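# Copy the reference drawing onto the paper pad with markers

## Task

Using the markers, reproduce the reference image 'drawing' on the paper pad. The image covers the entire sheet, and its upper edge matches the pad's long side farthest from the robot. The scrap strip next to the pad can be used freely and is not checked.

## Robot and tools

Robot: two arms. left_arm ends in a left hand and has its base at (-0.062, +0.501, 0) m. right_arm ends in a right hand and has its base at (-0.018, -0.527, 0) m. Both bases are turned by almost nothing. The job is done with markers held in the hands and drawn across the pad; the 'drawing' image can be viewed again with show_instructions.

Scene frame: the origin is at table-top height, halfway between the two nominal bases. +z points up, +x points out over the table, and +y points toward left_arm's side. These sides are not the same as image sides. Results give positions in metres, quat_wxyz, and velocities in m/s and rad/s, all in this frame. The printed values can be a few cm off, more so at long reach.

Hand point: a spot 0.05 m in front of the palm and 0.15 m out from the wrist flange. Its +z runs along the straight fingers and its +y points out of the palm. On the right hand, +x runs across the palm away from the thumb; on the left hand, +x points toward the thumb. Straight fingertips lie 0.06-0.07 m beyond the point along +z and 0.06 m behind it along -y. A bracket on the little-finger side of the wrist can strike things. With the fingers level, the wrist may hang as much as 0.11 m (palm down) or 0.23 m (palm up) below the point, so it can reach the table first.

Row layout: every row has 28 numbers in [-1, 1], left_arm's 14 first and then right_arm's 14. Each arm's 14 are: dx, dy, dz, rx, ry, rz, then little, ring, middle, index, thumb_bend, thumb_turn, force_limit, speed.
- Pose numbers are offsets, not poses. They are measured from that arm's Hand target as it stood when the action or move began, along that Hand target's own axes. 1.0 means 0.6 m or 180 degrees. rx, ry, rz together form one rotation vector. Every row of an action counts from that same start, so sending the same offset again moves the arm further. Sending six zeros re-commands the current Hand target. The controller limits each step's commanded orientation to 32 degrees away from the measured one.
- Finger and thumb numbers: +1 is open or straight, -1 is curled or fully bent. thumb_turn -1 puts the thumb in front of the palm, opposite the fingers; this is the setting for gripping an object about 0.035-0.065 m thick, or a handle down to about 0.025 m.
- force_limit runs linearly from about 0 N at -1 to 10 N at +1 (15 N for the two thumb motors). speed rises from near zero at -1 to full speed at +0.48 and stays full up to +1. For a gentle grip, close at -0.94 or lower.
- There is no code for leaving a hand unchanged. Repeat the last eight hand numbers that were actually carried out for it. If none have been sent yet, send its hand_measured six values, then hand_force_limit and hand_speed.

Tools:
- execute_actions(actions, cameras): actions is a list of actions. Each action is a table of up to 15 rows, one per 1/30 s step; a shorter table holds its last row until 15 steps have passed. Images come back only for an empty list or when cameras asks for them.
- move(target, speed, blend, stop_force, zero, blocking, cameras): target is one 28-number row or a list of up to 15 rows. All offsets in the list count from the same starting Hand targets. speed is the top path speed in m/s, from 0.002 to 3.6, default 0.25; turning is capped at twice that value in rad/s. It is one value or one per target. blend is a corner radius in m (0 means stop at each target). stop_force, 3-120 N, ends an arm's path when it meets resistance; use it slowly to feel the paper when lowering a marker. Leave it out when lifting away from a contact. zero (default true) re-zeroes the force reading before the move. blocking=false returns after about 0.5 s and cannot be combined with stop_force. Paths run straight and do not avoid obstacles; keep them away from each arm's own base. The result adds a move: line whose endings include done, off_target, moving, held or fault, plus limits=paced (clipped) or limits=held.
- wait(seconds 0-10), stop(), zero_wrist_force(arm), show_instructions(), finished_scene(scene=1).
- zoom_image(camera, region=[x0,y0,x1,y1] in pixels, at most 504 wide and high). It works only on a camera from the newest images. Cameras: cam_high, cam_low, cam_above (896x504), and cam_left_wrist, cam_right_wrist (672x504).

Result lines: Hand target is the last commanded pose after the clip, and the next offsets count from it. The hand point often stops short of it; send the missing distance as a new offset. Joint positions and torques are also given. Wrist force and Wrist torque are given along the hand's own axes, with a third line showing the peak since the last report. hand_measured, hand_stopped_by (moving, target, force, stalled, fault) and hand_load_n follow the same six-motor order as the row. A grip that slips shows only as hand_load_n falling toward 0.

What to avoid:
- The arms are stiff. Pressing even slightly past a firm surface, about 150 N of force, or a joint torque limit (wrist joints 24.9 N m) stops that arm for 10 s.
- Draw with light pressure and go slowly near the paper.
- Keep the arms from pressing on each other; a moderate hit between them can fail the scene. The clearance check does not always stop contact.
- Don't drop markers, fling them, or let anything fall off the table.
- Motors heat up when holding loads or when stretched out. Past 85 °C the arm brakes for 30-60 s, and a MOTOR HOT line warns from 70 °C.
- Something may occasionally nudge a loose object.

Each tool is called as name(argument=value, ...) on one line, values as JSON.

Reference images:

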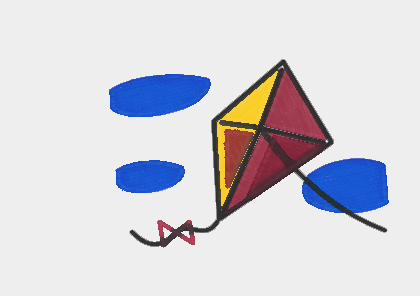

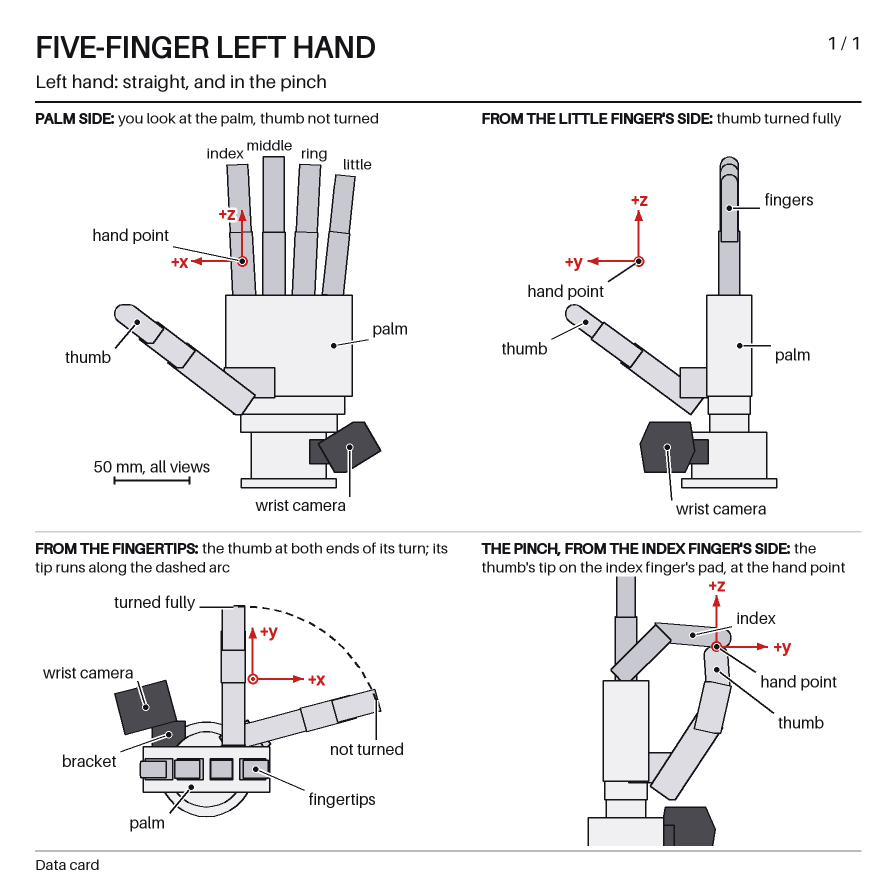

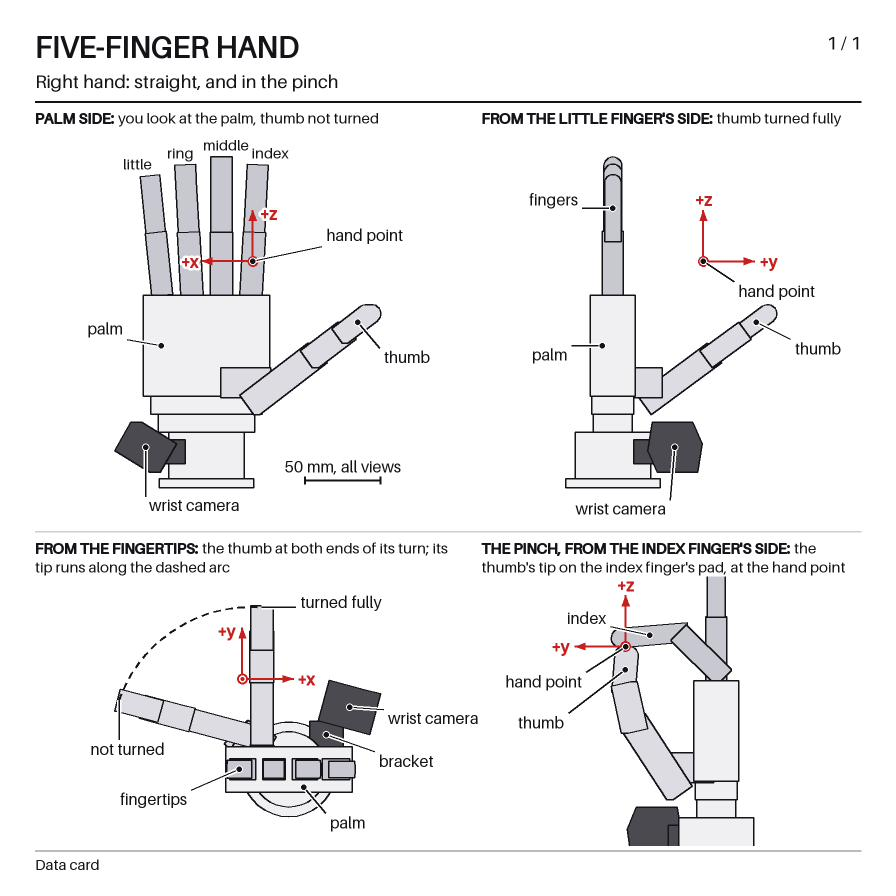

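## Session

execute_actions(actions=[])

show_instructions()

Scene clock: 0.00 s.
left_arm: end_effector_position=(+0.1289, -0.1525, +0.2306) hand_measured=(+1.000, +1.000, +1.000, +1.000, +1.000, +1.000) hand_load_n=(+0.0, +0.0, +0.0, +0.0, +0.0, +0.0) hand_stopped_by=(target, target, target, target, target, target) hand_force_limit=0.00 hand_speed=-0.80 end_effector_quat_wxyz=(-0.152, -0.109, +0.959, -0.212) | right_arm: end_effector_position=(+0.8312, -0.1605, +0.1474) hand_measured=(+1.000, +1.000, +1.000, +1.000, +1.000, +1.000) hand_load_n=(+0.0, +0.0, +0.0, +0.5, +0.0, +0.0) hand_stopped_by=(target, target, target, target, target, target) hand_force_limit=0.00 hand_speed=-0.80 end_effector_quat_wxyz=(+0.612, -0.594, +0.425, -0.304)
Joint positions: left_arm=[2.238 -2.624 -0.239 1.512 -1.086 3.53] | right_arm=[0.117 -0.751 1.101 -0.279 1.208 -3.008]
Joint velocities: within noise
Joint torques (N m): no reading
Motor temperatures (°C): left_arm=[41 33 43 33 33 43] | right_arm=[27 24 40 49 43 45]
Wrist force (N): no reading
Wrist torque (N m): no reading
Wrist force, peak (N): no reading
Hand target: left_arm +0.1289, -0.1525, +0.2306; -0.152, -0.109, +0.959, -0.212 | right_arm +0.8312, -0.1605, +0.1474; +0.612, -0.594, +0.425, -0.304

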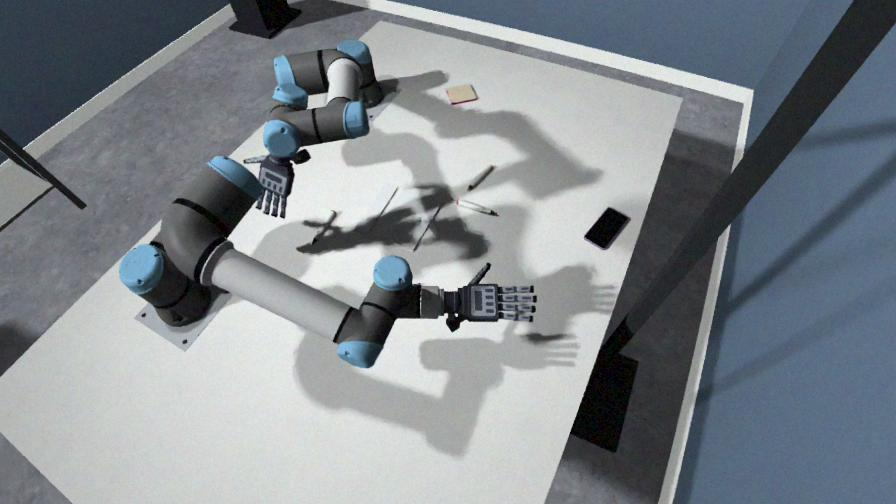

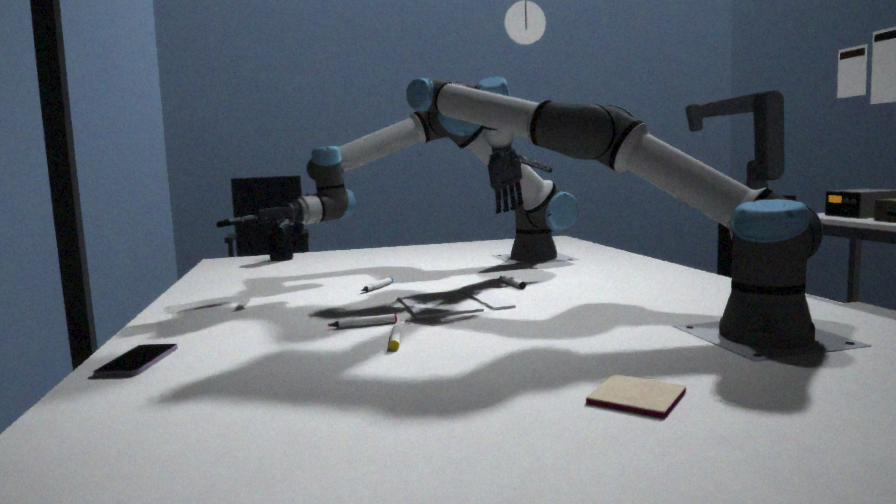

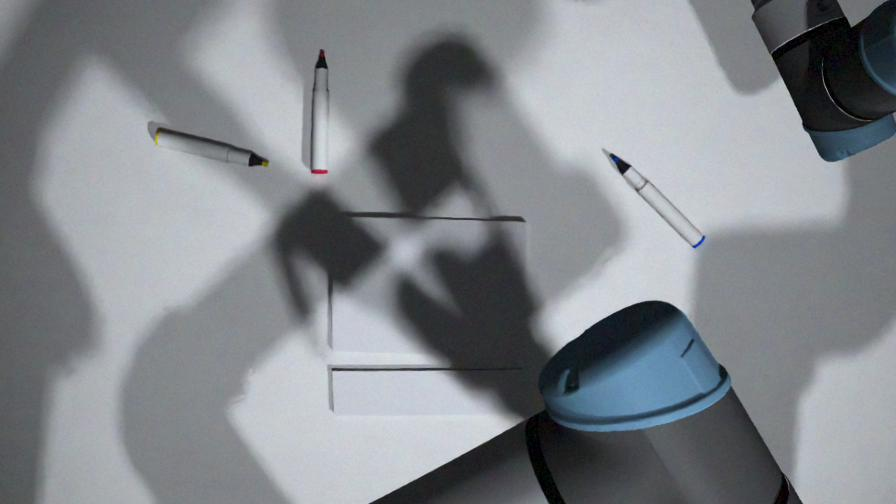

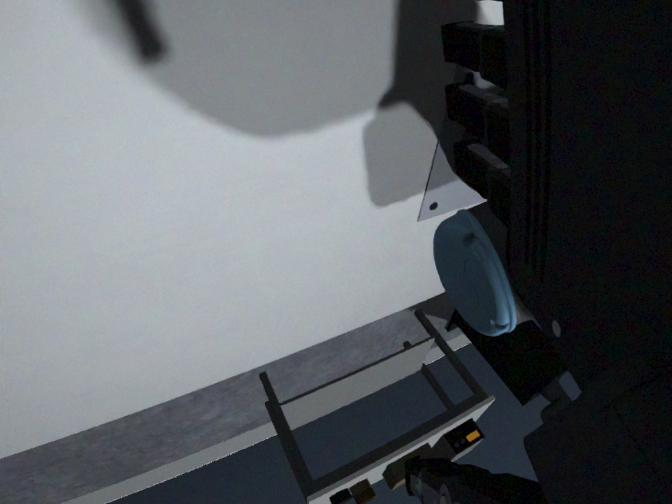

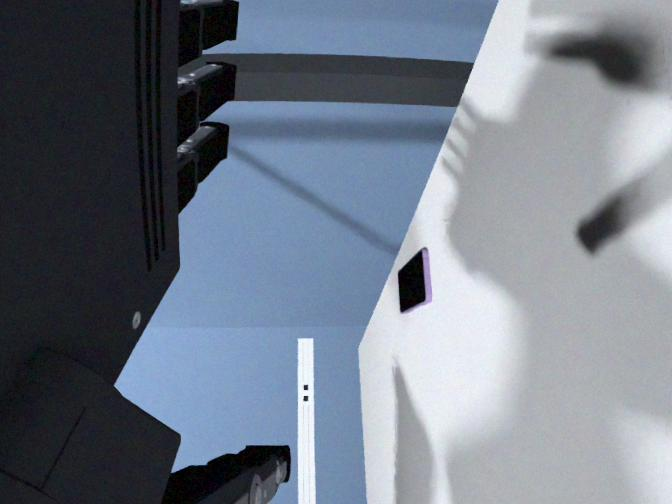

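Reference images for this scene: drawing, FIVE-FINGER LEFT HAND page 1, FIVE-FINGER HAND page 1.

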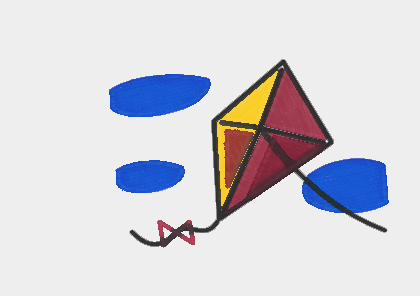

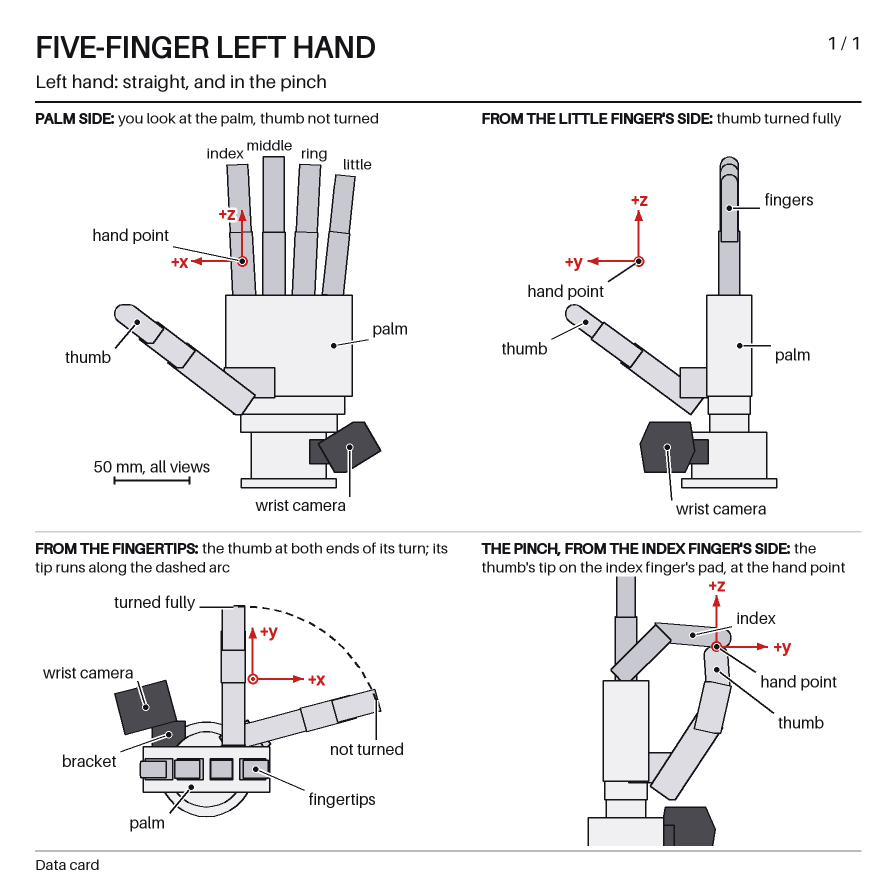

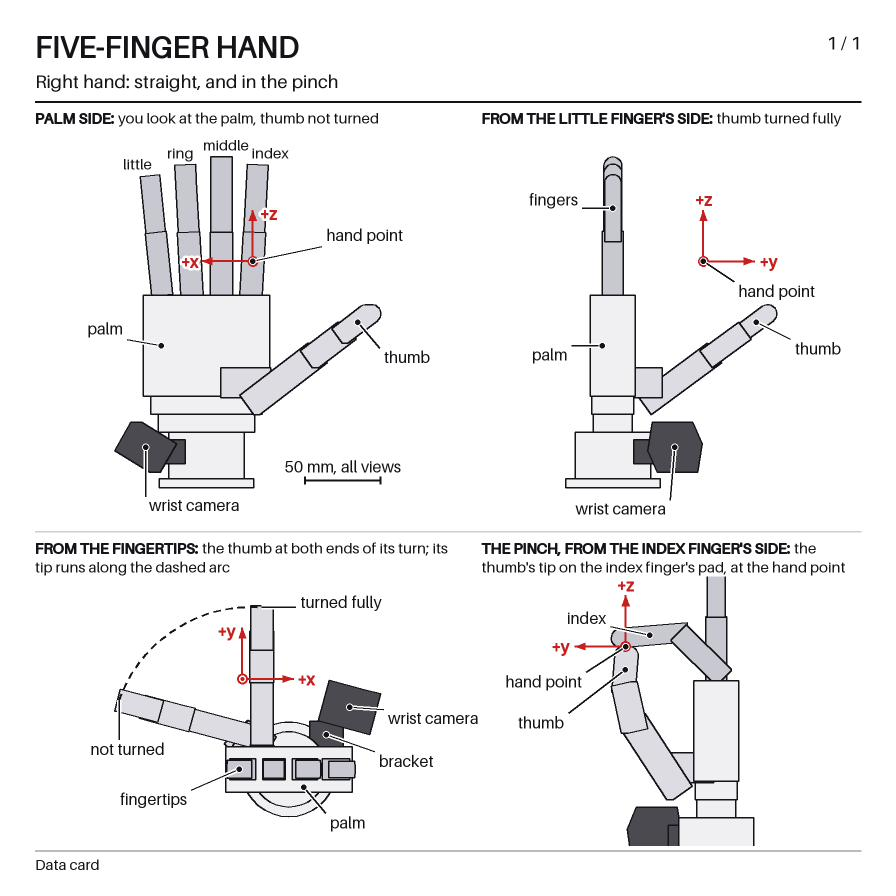

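zoom_image(camera="cam_above", region=[100, 0, 600, 450])

zoom_image(camera="cam_high", region=[260, 130, 560, 290])

zoom_image(camera="cam_low", region=[300, 250, 560, 400])

Scaled by 1.008 from the camera's 896x504 image, which has a finer 1280x720 frame.

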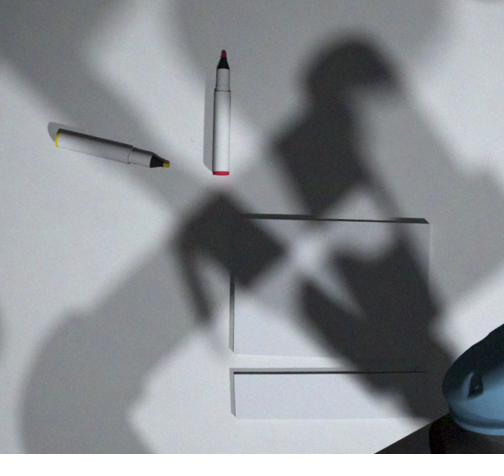

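Scaled by 1.680 from the camera's 896x504 image, which has a finer 1280x720 frame.

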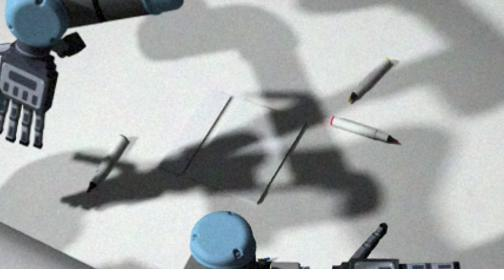

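Scaled by 1.938 from the camera's 896x504 image, which has a finer 1280x720 frame.

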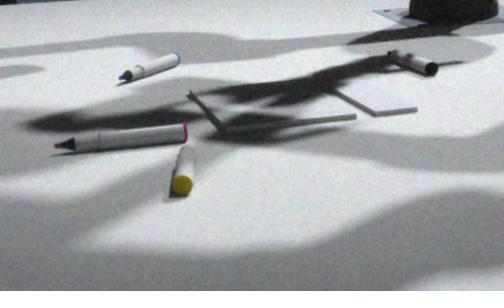

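move(target=[-0.8715, 0.7905, -0.8757, 0.1502, -0.166, -0.3835, 1,1,1,1,1,1, 0, -0.8, 0,0,0,0,0,0, 1,1,1,1,1,1, 0, -0.8], speed=0.3, cameras=["cam_high", "cam_above"])

Scene clock: 15.80 s.
left_arm: end_effector_position=(+0.6137, +0.5738, +0.3290) hand_measured=(+1.000, +1.000, +1.000, +1.000, +1.000, +1.000) hand_load_n=(+0.0, +0.0, +0.0, +0.0, +0.0, +0.0) hand_stopped_by=(target, target, target, target, target, target) hand_force_limit=0.00 hand_speed=-0.80 end_effector_quat_wxyz=(-0.075, +0.702, -0.635, +0.312) | right_arm: end_effector_position=(+0.8312, -0.1605, +0.1474) hand_measured=(+1.000, +1.000, +1.000, +1.000, +1.000, +1.000) hand_load_n=(+0.0, +0.0, +0.0, +0.0, +0.0, -0.5) hand_stopped_by=(target, target, target, target, target, target) hand_force_limit=0.00 hand_speed=-0.80 end_effector_quat_wxyz=(+0.612, -0.594, +0.425, -0.304)
Joint positions: left_arm=[3.66 -2.582 -0.035 1.429 -1.027 3.452] | right_arm=[0.117 -0.751 1.101 -0.279 1.208 -3.008]
Joint torques (N m): left_arm=[9.48 42.53 22.53 1.09 -1.64 -1.48] | right_arm=[-0.21 -54.86 -21.96 -1.49 -0.29 -0.29]
Wrist force (N): left_arm=[0.2 -0.5 0.3] | right_arm=[0.0 0.0 -0.1]
Wrist torque (N m): left_arm=[-0.08 -0.02 0.08] | right_arm=[0.01 0.00 0.00]
Wrist force, peak (N): left_arm=[1.0 -0.9 1.1] | right_arm=[-0.2 0.4 -0.3]
Hand target: left_arm +0.6151, +0.5742, +0.3298; -0.019, +0.699, -0.665, +0.261 | right_arm +0.8312, -0.1605, +0.1474; +0.612, -0.594, +0.425, -0.304
Off the commanded pose: left_arm 0.002 m, 9 deg | right_arm 0.000 m, 0 deg.
elbow stopped short (left arm): the move would have taken joint 3 (elbow) straighter than the controller allows.
move: off_target (left_arm)
Images, in order (width x height): cam_high 896x504, cam_above 896x504.

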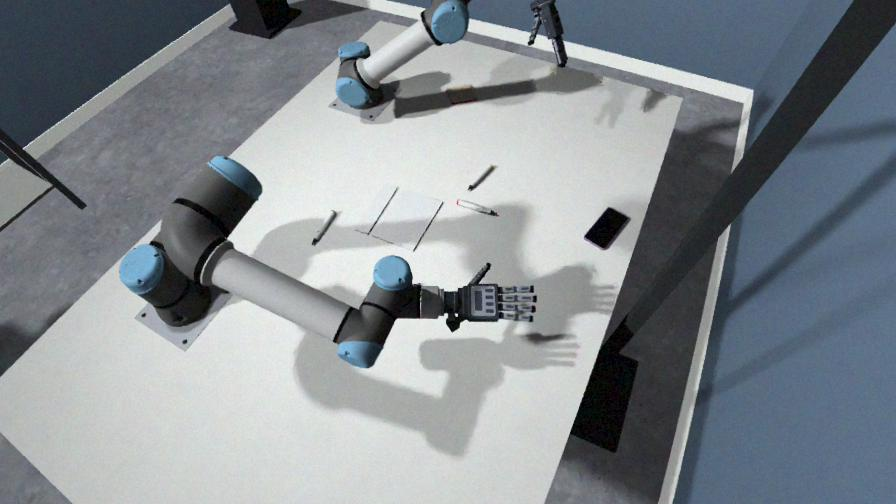

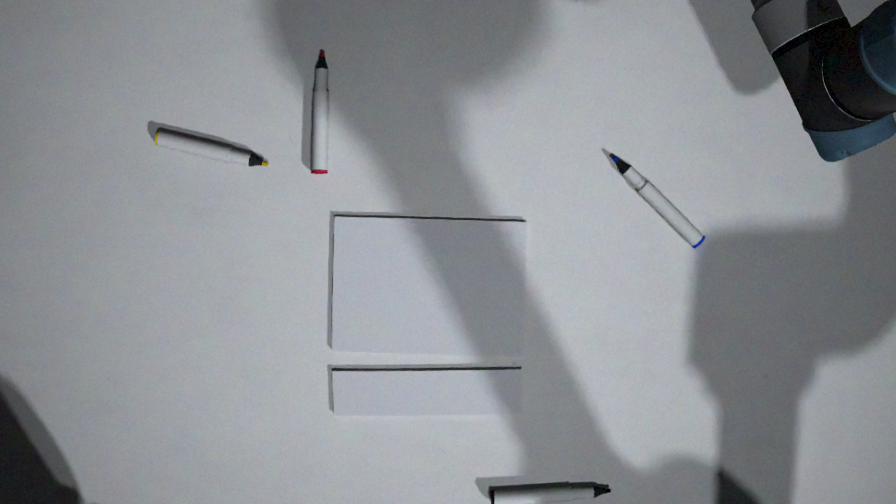

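move(target=[0.1232, 0.3435, -0.1003, 0,0,0, 1,1,1,1,1,1, 0, -0.8, 0.2817, -0.2617, -0.622, 0.0512, 0.3173, 0.0216, 1,1,1,1,1,1, 0, -0.8], speed=0.3, cameras=["cam_high", "cam_low", "cam_above"])

Scene clock: 28.67 s.
left_arm: end_effector_position=(+0.4004, +0.5005, +0.3298) hand_measured=(+1.000, +1.000, +1.000, +1.000, +1.000, +1.000) hand_load_n=(+0.0, +0.0, +0.0, +0.0, +0.0, +0.0) hand_stopped_by=(target, target, target, target, target, target) hand_force_limit=0.00 hand_speed=-0.80 end_effector_quat_wxyz=(-0.019, +0.699, -0.665, +0.261) | right_arm: end_effector_position=(+0.5999, -0.5005, +0.3002) hand_measured=(+1.000, +1.000, +1.000, +1.000, +1.000, +1.000) hand_load_n=(+0.0, +0.0, +0.0, +0.0, +0.0, +0.0) hand_stopped_by=(target, target, target, target, target, target) hand_force_limit=0.00 hand_speed=-0.80 end_effector_quat_wxyz=(+0.388, -0.314, +0.660, -0.562)
Joint positions: left_arm=[3.718 -1.862 -1.266 1.731 -1.069 3.625] | right_arm=[-0.056 -1.544 1.846 -0.227 2.045 -2.947]
Joint torques (N m): left_arm=[11.62 40 9.59 -4.77 -1.45 1.39] | right_arm=[-7.09 -30.43 -13.58 1.58 1.07 1.97]
Wrist force (N): left_arm=[-0.3 -0.1 -0.2] | right_arm=[-0.2 -0.1 -0.3]
Wrist torque (N m): left_arm=[0.01 0.02 -0.06] | right_arm=[0.00 0.04 -0.11]
Wrist force, peak (N): left_arm=[-0.2 -0.7 0.5] | right_arm=[-0.4 0.5 1.1]
Hand target: left_arm +0.4004, +0.5005, +0.3298; -0.019, +0.699, -0.665, +0.261 | right_arm +0.5999, -0.5006, +0.3002; +0.388, -0.313, +0.660, -0.562
Off the commanded pose: left_arm 0.000 m, 0 deg | right_arm 0.000 m, 0 deg.
move: done
Images, in order (width x height): cam_high 896x504, cam_low 896x504, cam_above 896x504.

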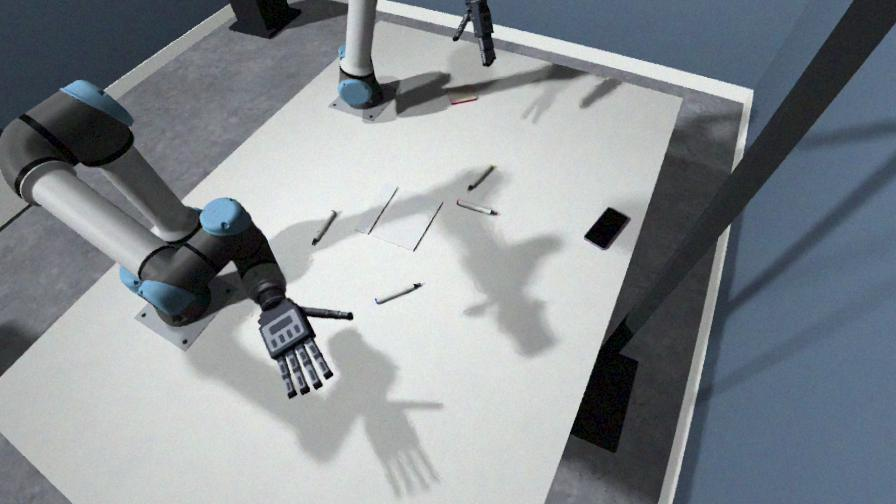

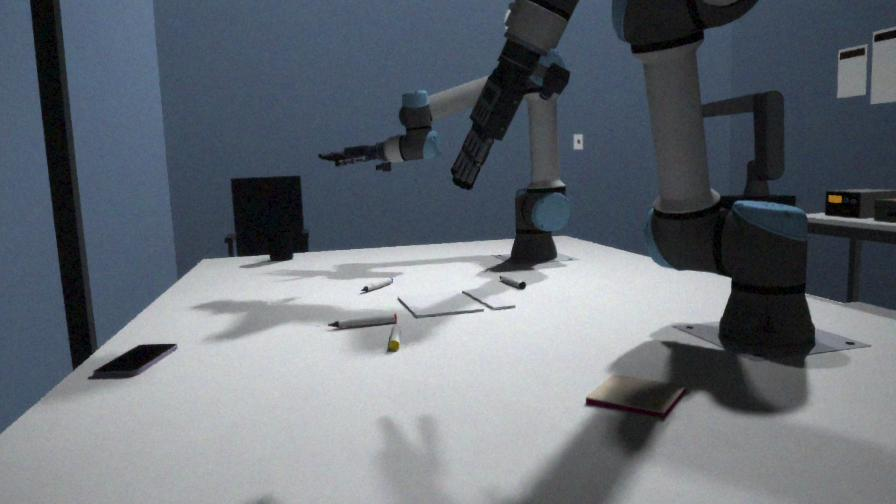

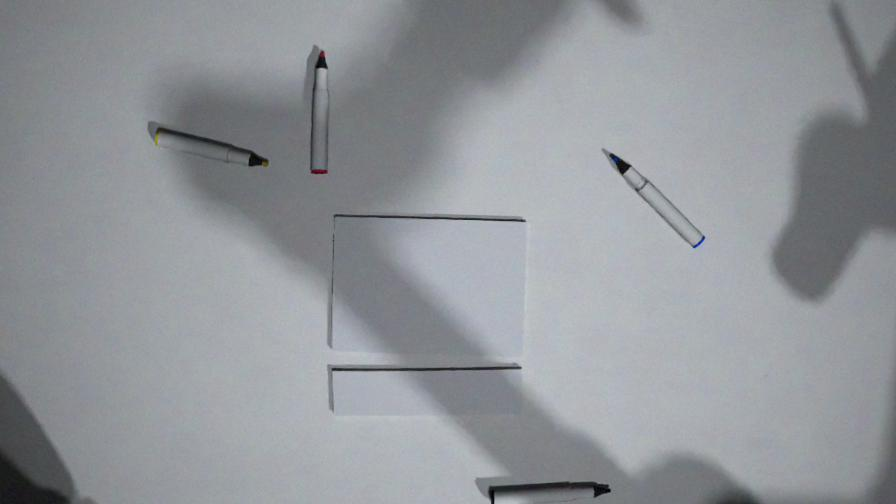

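zoom_image(camera="cam_above", region=[300, 190, 560, 430])

zoom_image(camera="cam_above", region=[140, 30, 350, 190])

zoom_image(camera="cam_above", region=[590, 140, 720, 260])

zoom_image(camera="cam_above", region=[470, 440, 630, 504])

Scaled by 1.938 from the camera's 896x504 image, which has a finer 1280x720 frame.

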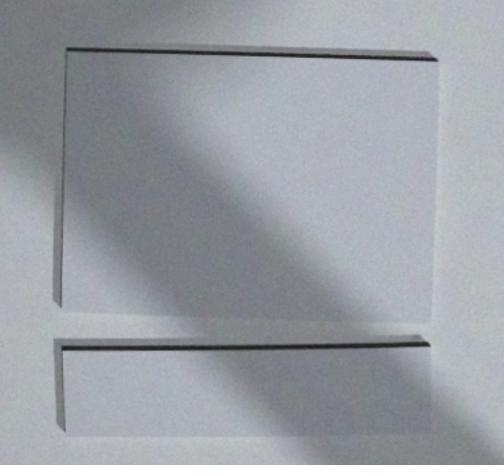

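Scaled by 2.400 from the camera's 896x504 image, which has a finer 1280x720 frame.

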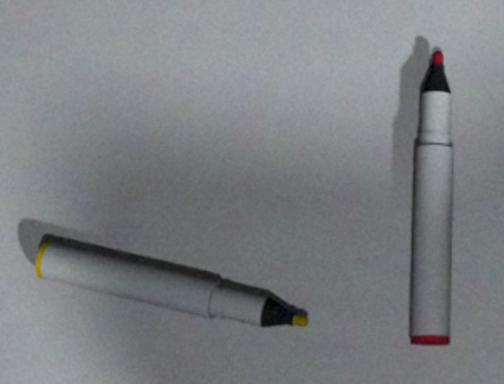

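Scaled by 3.877 from the camera's 896x504 image, which has a finer 1280x720 frame.

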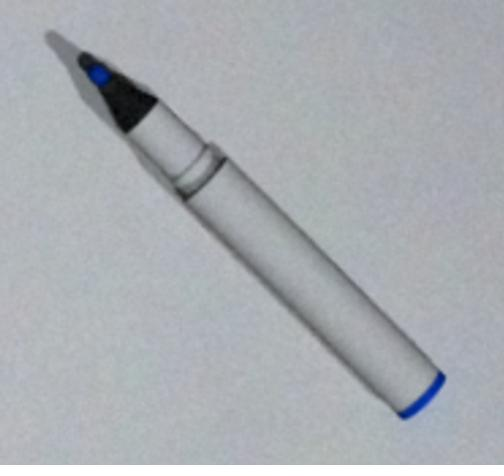

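Scaled by 3.150 from the camera's 896x504 image, which has a finer 1280x720 frame.

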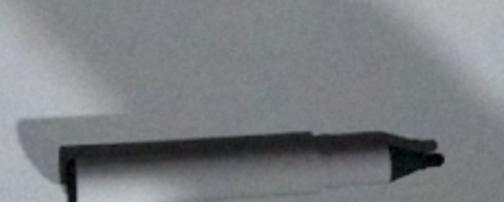

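move(target=[0.2693, -0.1692, 0.4682, 0.2701, -0.0195, 0.1328, 1,1,1,1,1,1, 0, -0.8, 0,0,0,0,0,0, 1,1,1,1,1,1, 0, -0.8], speed=0.3, cameras=["cam_high", "cam_low", "cam_above", "cam_left_wrist"])

Scene clock: 32.63 s.
left_arm: end_effector_position=(+0.6000, +0.2702, +0.1799) hand_measured=(+1.000, +1.000, +1.000, +1.000, +1.000, +1.000) hand_load_n=(+0.0, +0.0, +0.0, +0.0, +0.0, -0.5) hand_stopped_by=(target, target, target, target, target, target) hand_force_limit=0.00 hand_speed=-0.80 end_effector_quat_wxyz=(+0.375, -0.488, +0.626, -0.479) | right_arm: end_effector_position=(+0.5999, -0.5006, +0.3002) hand_measured=(+1.000, +1.000, +1.000, +1.000, +1.000, +1.000) hand_load_n=(+0.0, -0.5, +0.0, +0.0, +0.0, -0.5) hand_stopped_by=(target, target, target, target, target, target) hand_force_limit=0.00 hand_speed=-0.80 end_effector_quat_wxyz=(+0.388, -0.313, +0.660, -0.562)
Joint positions: left_arm=[3.112 -1.874 -1.713 3.318 -1.362 3.199] | right_arm=[-0.056 -1.544 1.846 -0.227 2.045 -2.947]
Joint torques (N m): left_arm=[-10.5 23.1 9.95 3.68 -2.71 1.46] | right_arm=[-7.79 -30.31 -12.33 1.46 0.97 1.97]
Wrist force (N): left_arm=[0.0 -1.1 0.8] | right_arm=[-0.1 -0.2 -0.1]
Wrist torque (N m): left_arm=[-0.18 -0.06 -0.05] | right_arm=[-0.02 0.02 -0.11]
Wrist force, peak (N): left_arm=[0.5 -0.7 1.5] | right_arm=[-0.4 0.1 0.0]
Hand target: left_arm +0.6000, +0.2702, +0.1799; +0.375, -0.488, +0.626, -0.479 | right_arm +0.5999, -0.5006, +0.3002; +0.388, -0.313, +0.660, -0.562
Off the commanded pose: left_arm 0.000 m, 0 deg | right_arm 0.000 m, 0 deg.
move: done
Images, in order (width x height): cam_high 896x504, cam_low 896x504, cam_above 896x504, cam_left_wrist 672x504.

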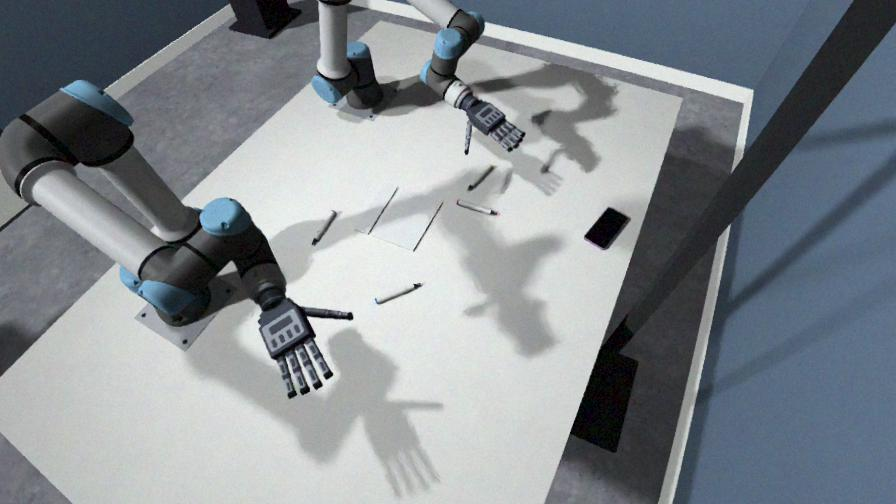

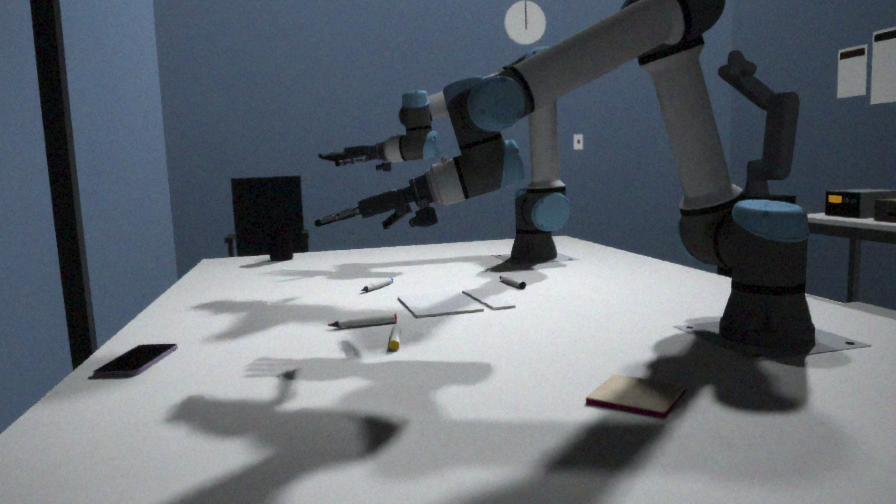

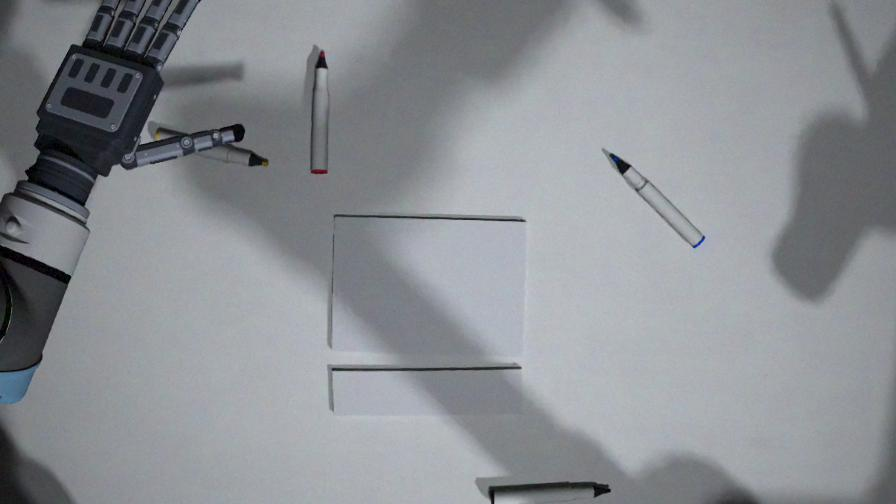

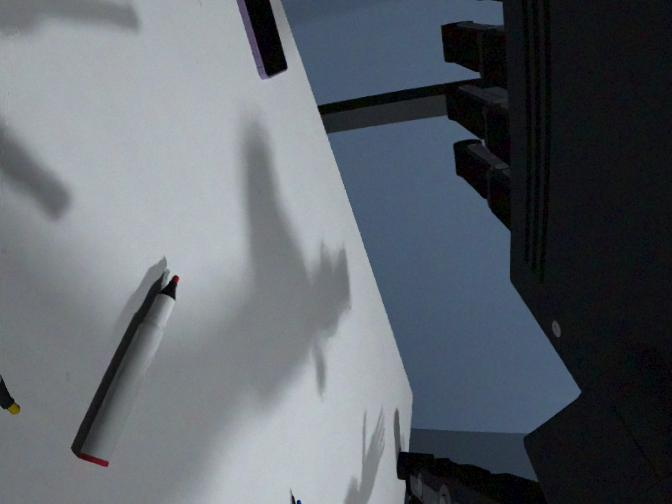

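zoom_image(camera="cam_above", region=[0, 0, 280, 240])

Scaled by 1.800 from the camera's 896x504 image, which has a finer 1280x720 frame.

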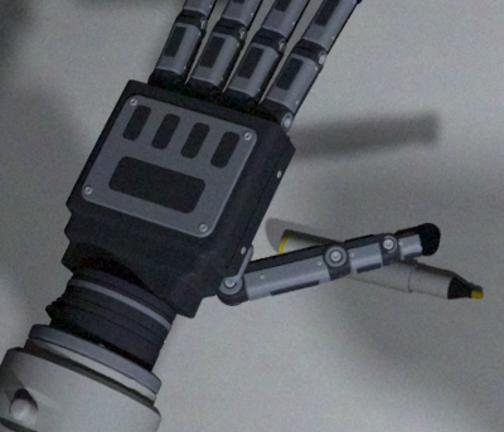

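move(target=[0,0,0,0,0,0, 0,0,0,0,0.15,-1, 0, 0, 0,0,0,0,0,0, 1,1,1,1,1,1, 0, -0.8], cameras=["cam_low", "cam_above", "cam_left_wrist"])

zoom_image(camera="cam_low", region=[280, 130, 560, 290])

Scene clock: 38.73 s.
left_arm: end_effector_position=(+0.6000, +0.2702, +0.1799) hand_measured=(+0.000, +0.000, +0.000, +0.000, +0.150, -1.000) hand_load_n=(+0.0, +0.0, +0.0, +0.0, +0.0, +0.0) hand_stopped_by=(target, target, target, target, target, target) hand_force_limit=0.00 hand_speed=0.00 end_effector_quat_wxyz=(+0.375, -0.488, +0.626, -0.479) | right_arm: end_effector_position=(+0.5999, -0.5006, +0.3002) hand_measured=(+1.000, +1.000, +1.000, +1.000, +1.000, +1.000) hand_load_n=(+0.0, +0.0, +0.0, +0.0, +0.0, +0.0) hand_stopped_by=(target, target, target, target, target, target) hand_force_limit=0.00 hand_speed=-0.80 end_effector_quat_wxyz=(+0.388, -0.313, +0.660, -0.562)
Joint positions: left_arm=[3.112 -1.874 -1.713 3.318 -1.362 3.199] | right_arm=[-0.056 -1.544 1.846 -0.227 2.045 -2.947]
Joint torques (N m): left_arm=[-8.14 23.21 21.86 -0.78 -1.37 0.9] | right_arm=[-6.73 -29.69 -13.02 1.52 1.03 1.9]
Wrist force (N): left_arm=[-0.2 -1.2 0.8] | right_arm=[-0.2 0.0 -0.1]
Wrist torque (N m): left_arm=[-0.19 -0.03 -0.07] | right_arm=[-0.01 0.05 -0.12]
Wrist force, peak (N): left_arm=[-0.1 -1.4 1.0] | right_arm=[-0.3 0.0 -0.4]
Hand target: left_arm +0.6000, +0.2702, +0.1799; +0.375, -0.488, +0.626, -0.479 | right_arm +0.5999, -0.5006, +0.3002; +0.388, -0.313, +0.660, -0.562
Off the commanded pose: left_arm 0.000 m, 0 deg | right_arm 0.000 m, 0 deg.
move: done
Images, in order (width x height): cam_low 896x504, cam_above 896x504, cam_left_wrist 672x504.

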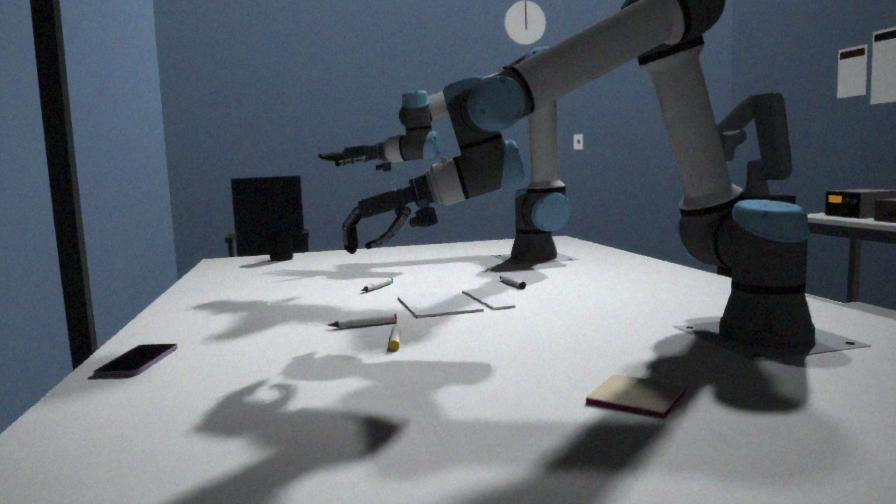

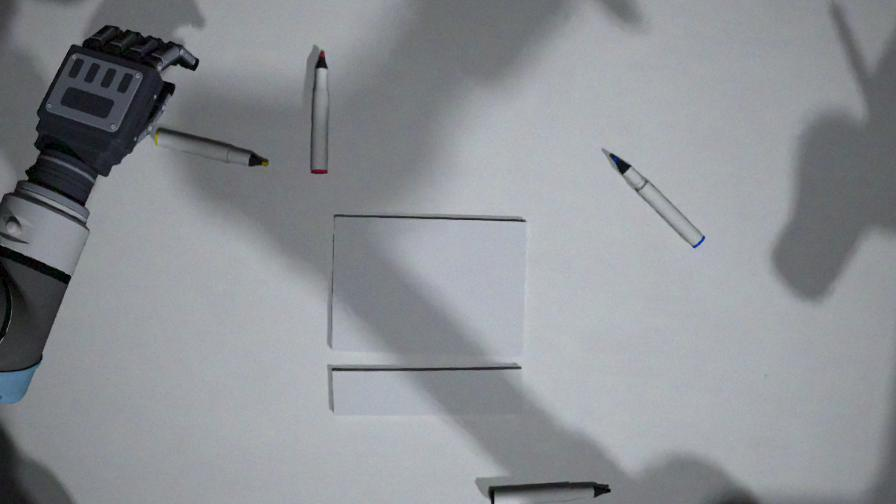

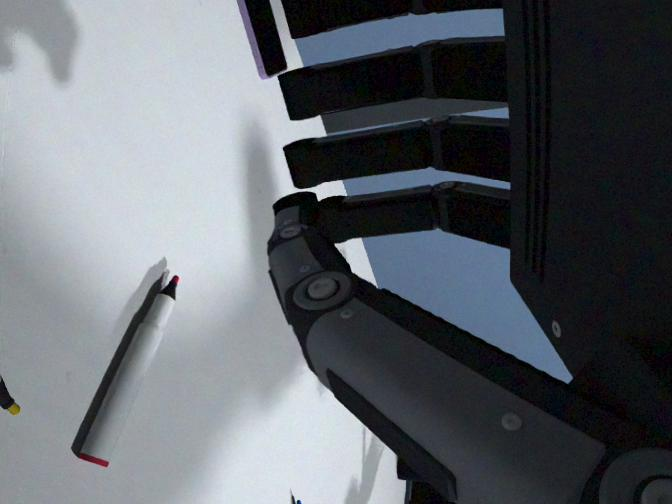

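Scaled by 1.800 from the camera's 896x504 image, which has a finer 1280x720 frame.

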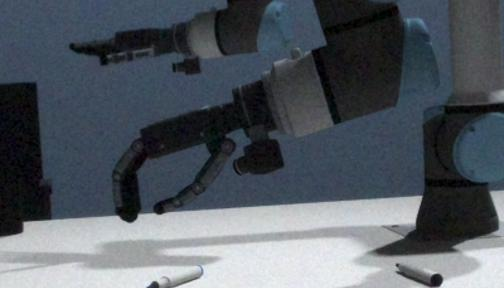

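move(target=[-0.0161,0.2167,0.1250,0,0,0, 0,0,0,0,0.15,-1, 0, 0, 0,0,0,0,0,0, 1,1,1,1,1,1, 0, -0.8], cameras=["cam_low", "cam_above"], speed=0.15)

zoom_image(camera="cam_low", region=[280, 190, 560, 350])

Scene clock: 40.97 s.
left_arm: end_effector_position=(+0.6399, +0.2704, +0.0350) hand_measured=(+0.000, +0.000, +0.000, +0.000, +0.150, -1.000) hand_load_n=(+0.0, +0.0, +0.0, +0.0, +0.5, +0.0) hand_stopped_by=(target, target, target, target, target, target) hand_force_limit=0.00 hand_speed=0.00 end_effector_quat_wxyz=(+0.375, -0.488, +0.626, -0.479) | right_arm: end_effector_position=(+0.5999, -0.5006, +0.3002) hand_measured=(+1.000, +1.000, +1.000, +1.000, +1.000, +1.000) hand_load_n=(+0.0, +0.0, +0.0, +0.0, +0.0, -0.5) hand_stopped_by=(target, target, target, target, target, target) hand_force_limit=0.00 hand_speed=-0.80 end_effector_quat_wxyz=(+0.388, -0.313, +0.660, -0.562)
Joint positions: left_arm=[3.115 -2.146 -1.737 3.615 -1.36 3.2] | right_arm=[-0.056 -1.544 1.846 -0.227 2.045 -2.947]
Joint torques (N m): left_arm=[-9.43 28.5 22.7 3.79 -2.34 -1.37] | right_arm=[-7.32 -30.69 -13.79 1.33 0.89 1.93]
Wrist force (N): left_arm=[-0.1 -1.1 0.8] | right_arm=[-0.1 0.0 0.0]
Wrist torque (N m): left_arm=[-0.16 -0.01 -0.08] | right_arm=[-0.02 0.02 -0.11]
Wrist force, peak (N): left_arm=[0.1 -2.2 0.1] | right_arm=[-0.5 -0.1 -0.2]
Hand target: left_arm +0.6399, +0.2704, +0.0349; +0.375, -0.488, +0.626, -0.479 | right_arm +0.5999, -0.5006, +0.3002; +0.388, -0.313, +0.660, -0.562
Off the commanded pose: left_arm 0.000 m, 0 deg | right_arm 0.000 m, 0 deg.
move: done
Images, in order (width x height): cam_low 896x504, cam_above 896x504.

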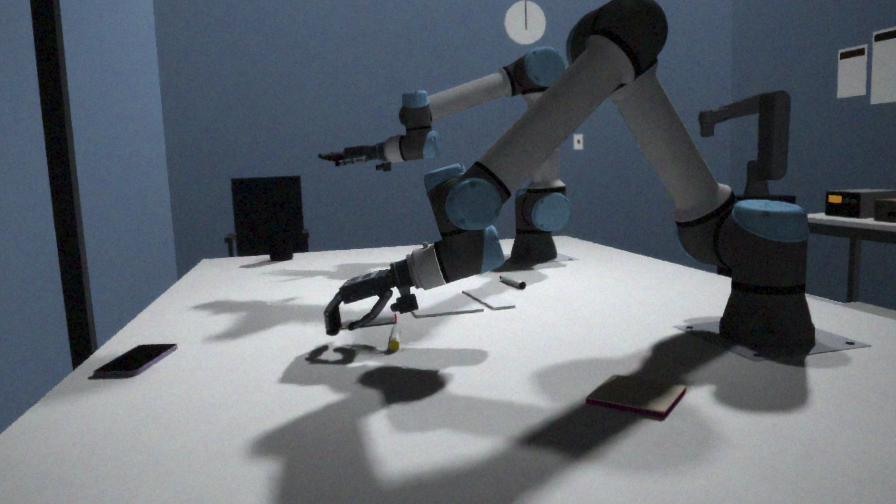

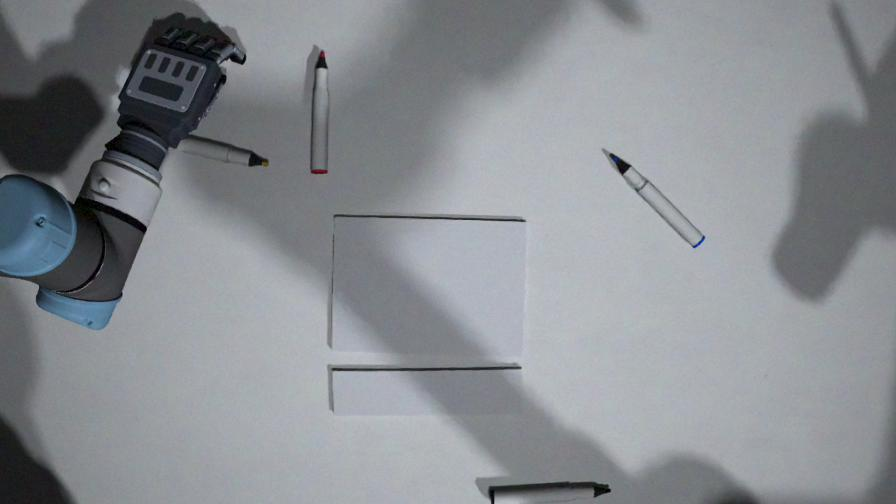

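Scaled by 1.800 from the camera's 896x504 image, which has a finer 1280x720 frame.

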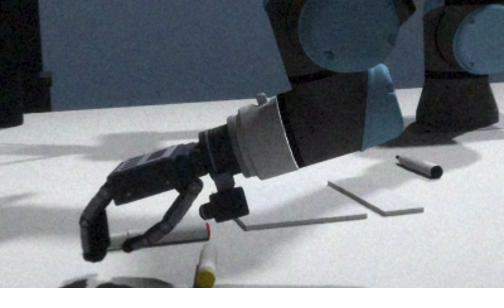

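zoom_image(camera="cam_above", region=[80, 0, 290, 180])

Scaled by 2.400 from the camera's 896x504 image, which has a finer 1280x720 frame.

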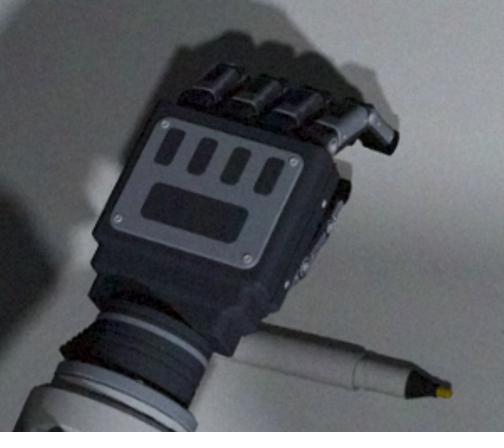

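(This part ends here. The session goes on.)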